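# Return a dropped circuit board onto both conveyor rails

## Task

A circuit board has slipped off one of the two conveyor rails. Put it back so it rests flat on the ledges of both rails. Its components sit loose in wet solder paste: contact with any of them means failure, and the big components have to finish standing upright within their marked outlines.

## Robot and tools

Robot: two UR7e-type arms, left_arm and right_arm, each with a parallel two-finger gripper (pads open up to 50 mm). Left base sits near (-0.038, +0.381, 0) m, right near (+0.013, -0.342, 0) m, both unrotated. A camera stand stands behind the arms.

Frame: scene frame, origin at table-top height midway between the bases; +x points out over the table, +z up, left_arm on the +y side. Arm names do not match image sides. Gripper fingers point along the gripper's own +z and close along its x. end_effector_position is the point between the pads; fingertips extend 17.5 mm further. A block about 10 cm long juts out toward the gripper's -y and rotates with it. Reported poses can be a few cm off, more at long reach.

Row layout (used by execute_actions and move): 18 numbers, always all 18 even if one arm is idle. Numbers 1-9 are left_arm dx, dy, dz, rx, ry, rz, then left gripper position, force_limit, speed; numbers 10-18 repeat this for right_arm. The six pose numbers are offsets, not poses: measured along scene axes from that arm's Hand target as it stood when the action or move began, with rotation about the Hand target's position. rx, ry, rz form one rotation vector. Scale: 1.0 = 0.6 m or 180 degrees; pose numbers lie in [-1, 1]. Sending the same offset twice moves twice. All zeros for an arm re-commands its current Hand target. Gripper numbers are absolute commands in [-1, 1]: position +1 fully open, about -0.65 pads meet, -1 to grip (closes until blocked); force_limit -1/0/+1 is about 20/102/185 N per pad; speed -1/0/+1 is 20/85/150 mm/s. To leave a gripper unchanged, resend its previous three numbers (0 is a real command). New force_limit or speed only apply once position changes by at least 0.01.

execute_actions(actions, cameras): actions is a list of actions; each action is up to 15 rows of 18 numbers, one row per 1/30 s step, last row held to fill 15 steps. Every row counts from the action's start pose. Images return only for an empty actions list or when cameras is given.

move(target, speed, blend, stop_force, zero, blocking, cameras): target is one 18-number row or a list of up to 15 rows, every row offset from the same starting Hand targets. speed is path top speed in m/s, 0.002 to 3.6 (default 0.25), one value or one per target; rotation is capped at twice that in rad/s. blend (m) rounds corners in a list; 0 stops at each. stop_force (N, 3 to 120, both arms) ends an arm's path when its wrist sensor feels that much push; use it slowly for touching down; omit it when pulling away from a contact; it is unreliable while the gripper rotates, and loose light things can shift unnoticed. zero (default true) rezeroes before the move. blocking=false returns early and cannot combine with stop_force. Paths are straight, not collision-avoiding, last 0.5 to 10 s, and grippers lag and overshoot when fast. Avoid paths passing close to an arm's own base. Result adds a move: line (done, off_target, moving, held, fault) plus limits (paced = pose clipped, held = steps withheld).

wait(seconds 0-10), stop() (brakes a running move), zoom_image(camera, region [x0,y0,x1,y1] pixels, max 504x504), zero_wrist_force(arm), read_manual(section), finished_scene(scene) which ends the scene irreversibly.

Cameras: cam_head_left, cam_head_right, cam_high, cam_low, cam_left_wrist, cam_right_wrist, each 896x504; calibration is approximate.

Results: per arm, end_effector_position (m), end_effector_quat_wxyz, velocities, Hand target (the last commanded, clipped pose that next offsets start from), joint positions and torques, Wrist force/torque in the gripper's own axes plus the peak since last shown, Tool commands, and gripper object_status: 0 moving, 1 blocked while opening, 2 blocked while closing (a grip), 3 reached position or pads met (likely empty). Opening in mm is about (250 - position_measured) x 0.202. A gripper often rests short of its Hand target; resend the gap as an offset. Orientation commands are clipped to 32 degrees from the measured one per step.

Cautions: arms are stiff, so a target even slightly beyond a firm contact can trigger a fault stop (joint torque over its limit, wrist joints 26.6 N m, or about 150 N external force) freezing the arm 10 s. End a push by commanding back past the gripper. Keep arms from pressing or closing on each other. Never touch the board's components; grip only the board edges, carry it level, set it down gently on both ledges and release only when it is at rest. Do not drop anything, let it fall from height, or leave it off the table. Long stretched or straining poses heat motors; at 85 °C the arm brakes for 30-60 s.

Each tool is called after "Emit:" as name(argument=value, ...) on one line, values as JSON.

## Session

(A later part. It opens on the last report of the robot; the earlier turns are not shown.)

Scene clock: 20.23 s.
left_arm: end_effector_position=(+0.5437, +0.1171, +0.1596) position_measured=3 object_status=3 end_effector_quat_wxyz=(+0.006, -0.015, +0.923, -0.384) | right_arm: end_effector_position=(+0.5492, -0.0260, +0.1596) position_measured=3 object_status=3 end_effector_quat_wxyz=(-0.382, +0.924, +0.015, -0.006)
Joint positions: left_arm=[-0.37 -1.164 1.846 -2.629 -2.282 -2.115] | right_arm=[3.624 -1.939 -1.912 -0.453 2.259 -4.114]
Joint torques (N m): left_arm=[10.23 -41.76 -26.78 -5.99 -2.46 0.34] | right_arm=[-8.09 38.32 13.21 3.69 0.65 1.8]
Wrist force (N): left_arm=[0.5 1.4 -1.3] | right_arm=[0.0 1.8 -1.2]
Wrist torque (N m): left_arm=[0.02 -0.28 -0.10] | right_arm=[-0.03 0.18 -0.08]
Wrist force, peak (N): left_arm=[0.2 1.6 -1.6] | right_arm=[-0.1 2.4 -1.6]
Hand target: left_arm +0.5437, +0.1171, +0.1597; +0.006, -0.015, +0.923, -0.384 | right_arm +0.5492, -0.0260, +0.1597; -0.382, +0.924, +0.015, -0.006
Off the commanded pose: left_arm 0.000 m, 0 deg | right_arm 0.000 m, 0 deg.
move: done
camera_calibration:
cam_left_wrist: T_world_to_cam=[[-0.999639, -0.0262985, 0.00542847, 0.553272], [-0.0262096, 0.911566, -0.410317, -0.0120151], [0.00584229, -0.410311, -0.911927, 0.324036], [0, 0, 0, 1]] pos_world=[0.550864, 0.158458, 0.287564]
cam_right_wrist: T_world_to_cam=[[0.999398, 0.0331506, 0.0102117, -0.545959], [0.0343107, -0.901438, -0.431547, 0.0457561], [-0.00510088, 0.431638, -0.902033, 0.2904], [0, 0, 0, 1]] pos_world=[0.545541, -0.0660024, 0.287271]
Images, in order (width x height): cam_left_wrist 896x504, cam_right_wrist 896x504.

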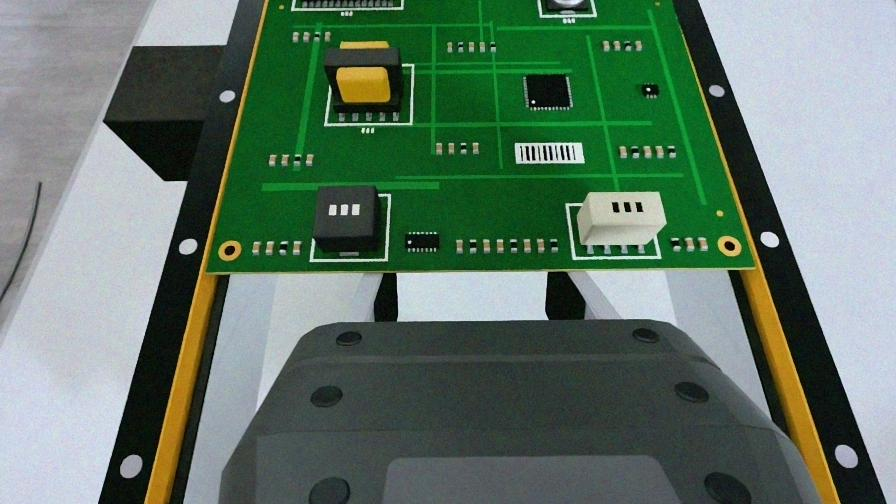

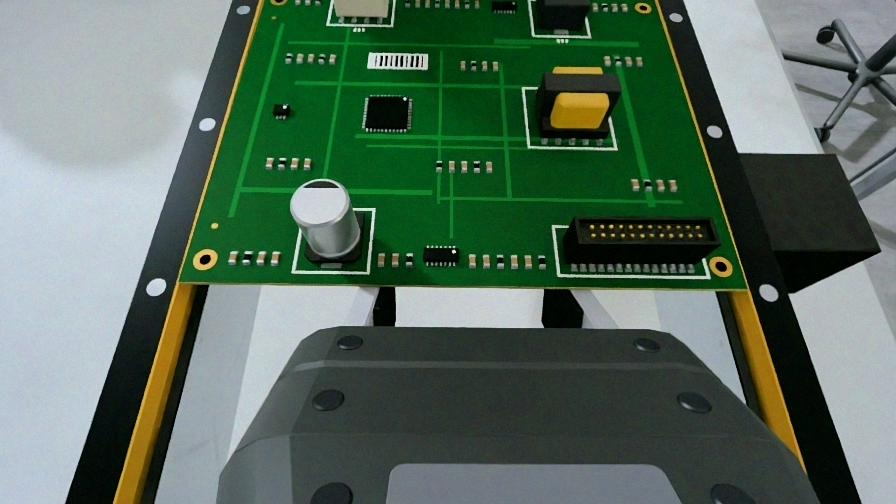

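Emit:
move(target=[[0.0007,0,-0.007,0,0,0,1,1,1,0,0,-0.007,0,0,0,1,1,1],[0.0007,0,-0.013,0,0,0,1,1,1,0,0,-0.013,0,0,0,1,1,1]], speed=0.02, cameras=["cam_left_wrist","cam_right_wrist"])

Emit:
zoom_image(camera="cam_right_wrist", region=[140, 0, 300, 320])

Emit:
zoom_image(camera="cam_right_wrist", region=[630, 0, 790, 320])

Emit:
zoom_image(camera="cam_left_wrist", region=[150, 0, 310, 320])

Emit:
zoom_image(camera="cam_left_wrist", region=[650, 0, 810, 320])

Scene clock: 21.43 s.
left_arm: end_effector_position=(+0.5441, +0.1171, +0.1518) position_measured=3 object_status=3 end_effector_quat_wxyz=(+0.007, -0.015, +0.923, -0.384) end_effector_velocity=(-0.001, +0.000, +0.000) end_effector_angular_velocity=(+0.002, +0.003, +0.000) | right_arm: end_effector_position=(+0.5492, -0.0261, +0.1517) position_measured=3 object_status=3 end_effector_quat_wxyz=(-0.382, +0.924, +0.015, -0.006) end_effector_velocity=(+0.000, -0.001, +0.000) end_effector_angular_velocity=(-0.001, +0.003, +0.000)
Joint positions: left_arm=[-0.37 -1.151 1.852 -2.648 -2.282 -2.115] | right_arm=[3.624 -1.952 -1.919 -0.433 2.259 -4.114]
Joint velocities: left_arm=[0 -0.002 0 0.006 0.001 0] | right_arm=[-0.001 0.002 0 -0.006 0.001 -0.001]
Joint torques (N m): left_arm=[10.8 -44.43 -26.52 -0.63 -2.41 0.98] | right_arm=[-9.27 50.67 24.27 1.02 3.3 -1.08]
Wrist force (N): left_arm=[0.1 -0.1 -1.0] | right_arm=[-0.3 0.8 -0.8]
Wrist torque (N m): left_arm=[-0.04 -0.27 -0.13] | right_arm=[-0.02 0.15 -0.11]
Wrist force, peak (N): left_arm=[0.6 1.1 -1.8] | right_arm=[-0.1 2.2 -1.2]
Hand target: left_arm +0.5441, +0.1171, +0.1519; +0.006, -0.015, +0.923, -0.384 | right_arm +0.5492, -0.0260, +0.1519; -0.382, +0.924, +0.015, -0.006
Off the commanded pose: left_arm 0.000 m, 0 deg | right_arm 0.000 m, 0 deg.
move: done
camera_calibration:
cam_left_wrist: T_world_to_cam=[[-0.999639, -0.0263388, 0.00534016, 0.553748], [-0.0262096, 0.911528, -0.410402, -0.0153076], [0.00594178, -0.410394, -0.911889, 0.316818], [0, 0, 0, 1]] pos_world=[0.551264, 0.158558, 0.279664]
cam_right_wrist: T_world_to_cam=[[0.999398, 0.0331506, 0.0102117, -0.545875], [0.0343107, -0.901438, -0.431547, 0.0422568], [-0.00510088, 0.431638, -0.902033, 0.283317], [0, 0, 0, 1]] pos_world=[0.545541, -0.0661024, 0.279371]
Images, in order (width x height): cam_left_wrist 896x504, cam_right_wrist 896x504.

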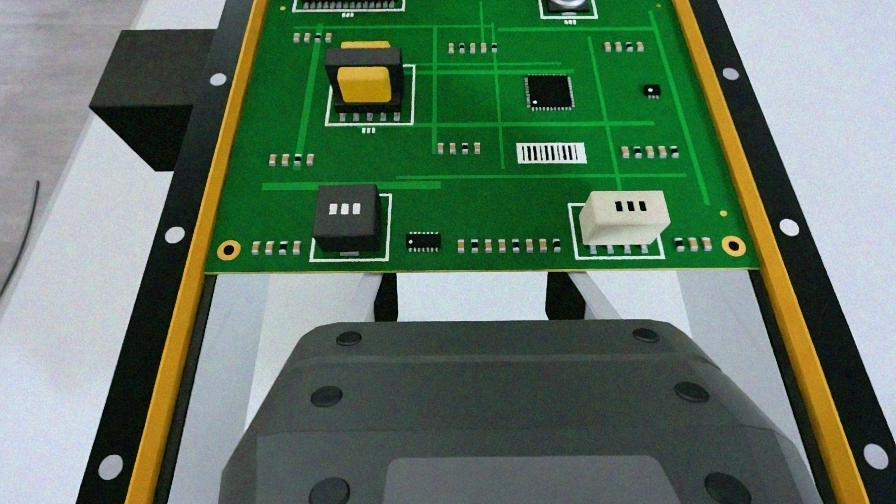

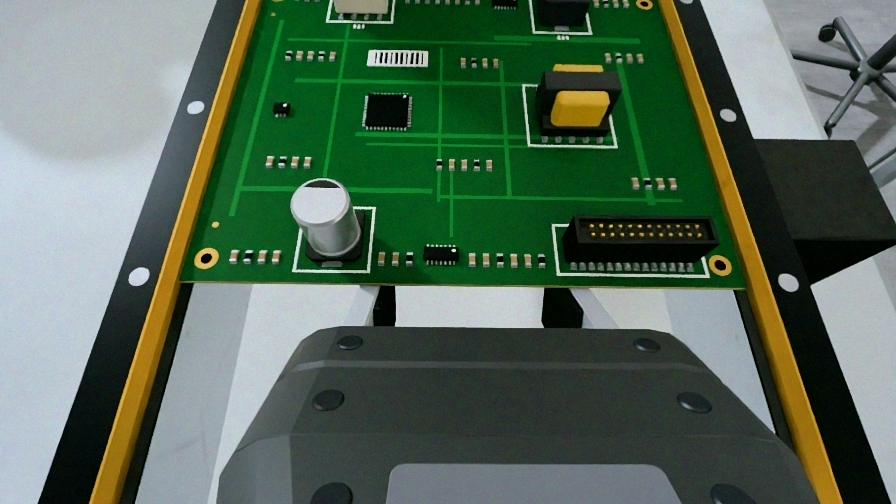

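Scaled by 1.575 from the camera's 896x504 image, which has a finer 1280x720 frame.

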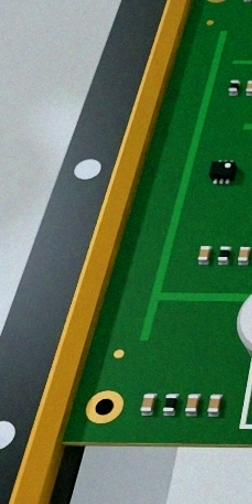

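Scaled by 1.575 from the camera's 896x504 image, which has a finer 1280x720 frame.

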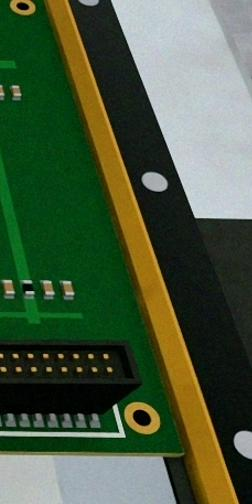

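Scaled by 1.575 from the camera's 896x504 image, which has a finer 1280x720 frame.

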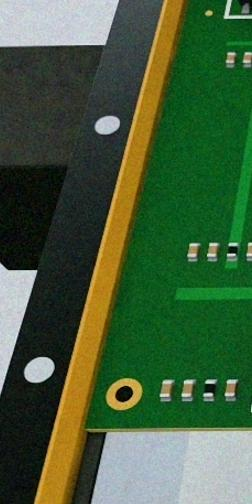

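Scaled by 1.575 from the camera's 896x504 image, which has a finer 1280x720 frame.

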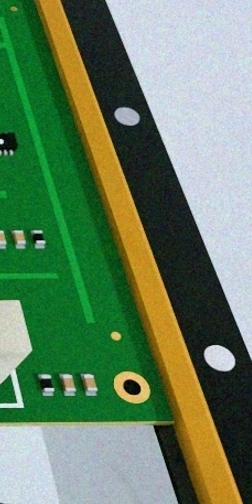

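Seated between the fences. Release and retreat.

Emit:
move(target=[[0,0,-0.013,0,0,0,1,1,1,0,0,-0.013,0,0,0,1,1,1],[-0.002,0.058,-0.016,0,0,0,1,1,1,0.0024,-0.068,-0.016,0,0,0,1,1,1],[-0.002,0.07,0.18,0,0,0,1,1,1,0.0024,-0.08,0.18,0,0,0,1,1,1]], speed=[0.03,0.08,0.2], blend=[0.001,0.005,0], cameras=["cam_left_wrist","cam_right_wrist"])

Emit:
zoom_image(camera="cam_right_wrist", region=[250, 60, 650, 330])

Scene clock: 23.47 s.
left_arm: end_effector_position=(+0.5430, +0.1592, +0.2598) position_measured=3 object_status=3 end_effector_quat_wxyz=(+0.007, -0.015, +0.923, -0.384) | right_arm: end_effector_position=(+0.5507, -0.0741, +0.2598) position_measured=3 object_status=3 end_effector_quat_wxyz=(-0.382, +0.924, +0.015, -0.006)
Joint positions: left_arm=[-0.3 -1.313 1.74 -2.316 -2.306 -2.027] | right_arm=[3.542 -1.774 -1.813 -0.781 2.289 -4.214]
Joint torques (N m): left_arm=[-10.21 -40.58 -31.33 -0.95 -0.48 -1.04] | right_arm=[8.58 44.51 27.76 0.47 0.98 1.67]
Wrist force (N): left_arm=[0.5 0.4 -1.0] | right_arm=[-0.3 0.6 -0.9]
Wrist torque (N m): left_arm=[0.05 -0.34 -0.14] | right_arm=[-0.07 0.16 -0.01]
Wrist force, peak (N): left_arm=[0.0 -2.1 -3.5] | right_arm=[-0.2 3.7 1.0]
Hand target: left_arm +0.5429, +0.1591, +0.2599; +0.006, -0.015, +0.923, -0.384 | right_arm +0.5506, -0.0740, +0.2599; -0.382, +0.924, +0.015, -0.006
Off the commanded pose: left_arm 0.000 m, 0 deg | right_arm 0.000 m, 0 deg.
move: done
camera_calibration:
cam_left_wrist: T_world_to_cam=[[-0.999636, -0.0264717, 0.00529161, 0.553121], [-0.0263109, 0.911524, -0.410404, -0.0092424], [0.00604067, -0.410394, -0.911888, 0.432491], [0, 0, 0, 1]] pos_world=[0.550064, 0.200559, 0.387664]
cam_right_wrist: T_world_to_cam=[[0.999399, 0.0331041, 0.0103054, -0.546928], [0.0343085, -0.901381, -0.431665, 0.0456394], [-0.00500083, 0.431759, -0.901975, 0.40149], [0, 0, 0, 1]] pos_world=[0.547041, -0.114103, 0.387472]
Images, in order (width x height): cam_left_wrist 896x504, cam_right_wrist 896x504.

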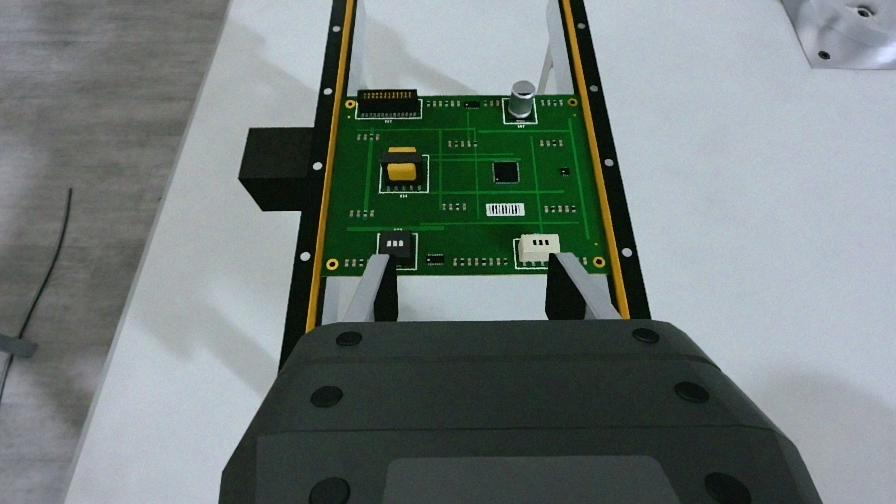

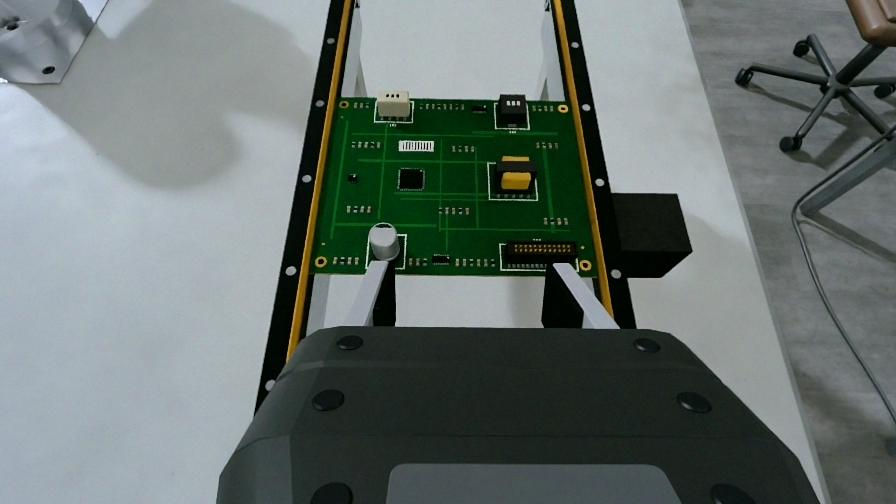

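Scaled by 1.260 from the camera's 896x504 image, which has a finer 1280x720 frame.

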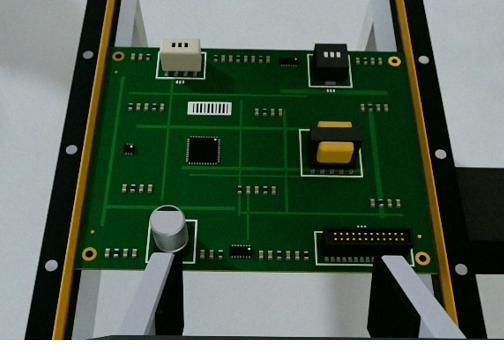

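Emit:
finished_scene(scene=2)

The scene is finished: the task was done.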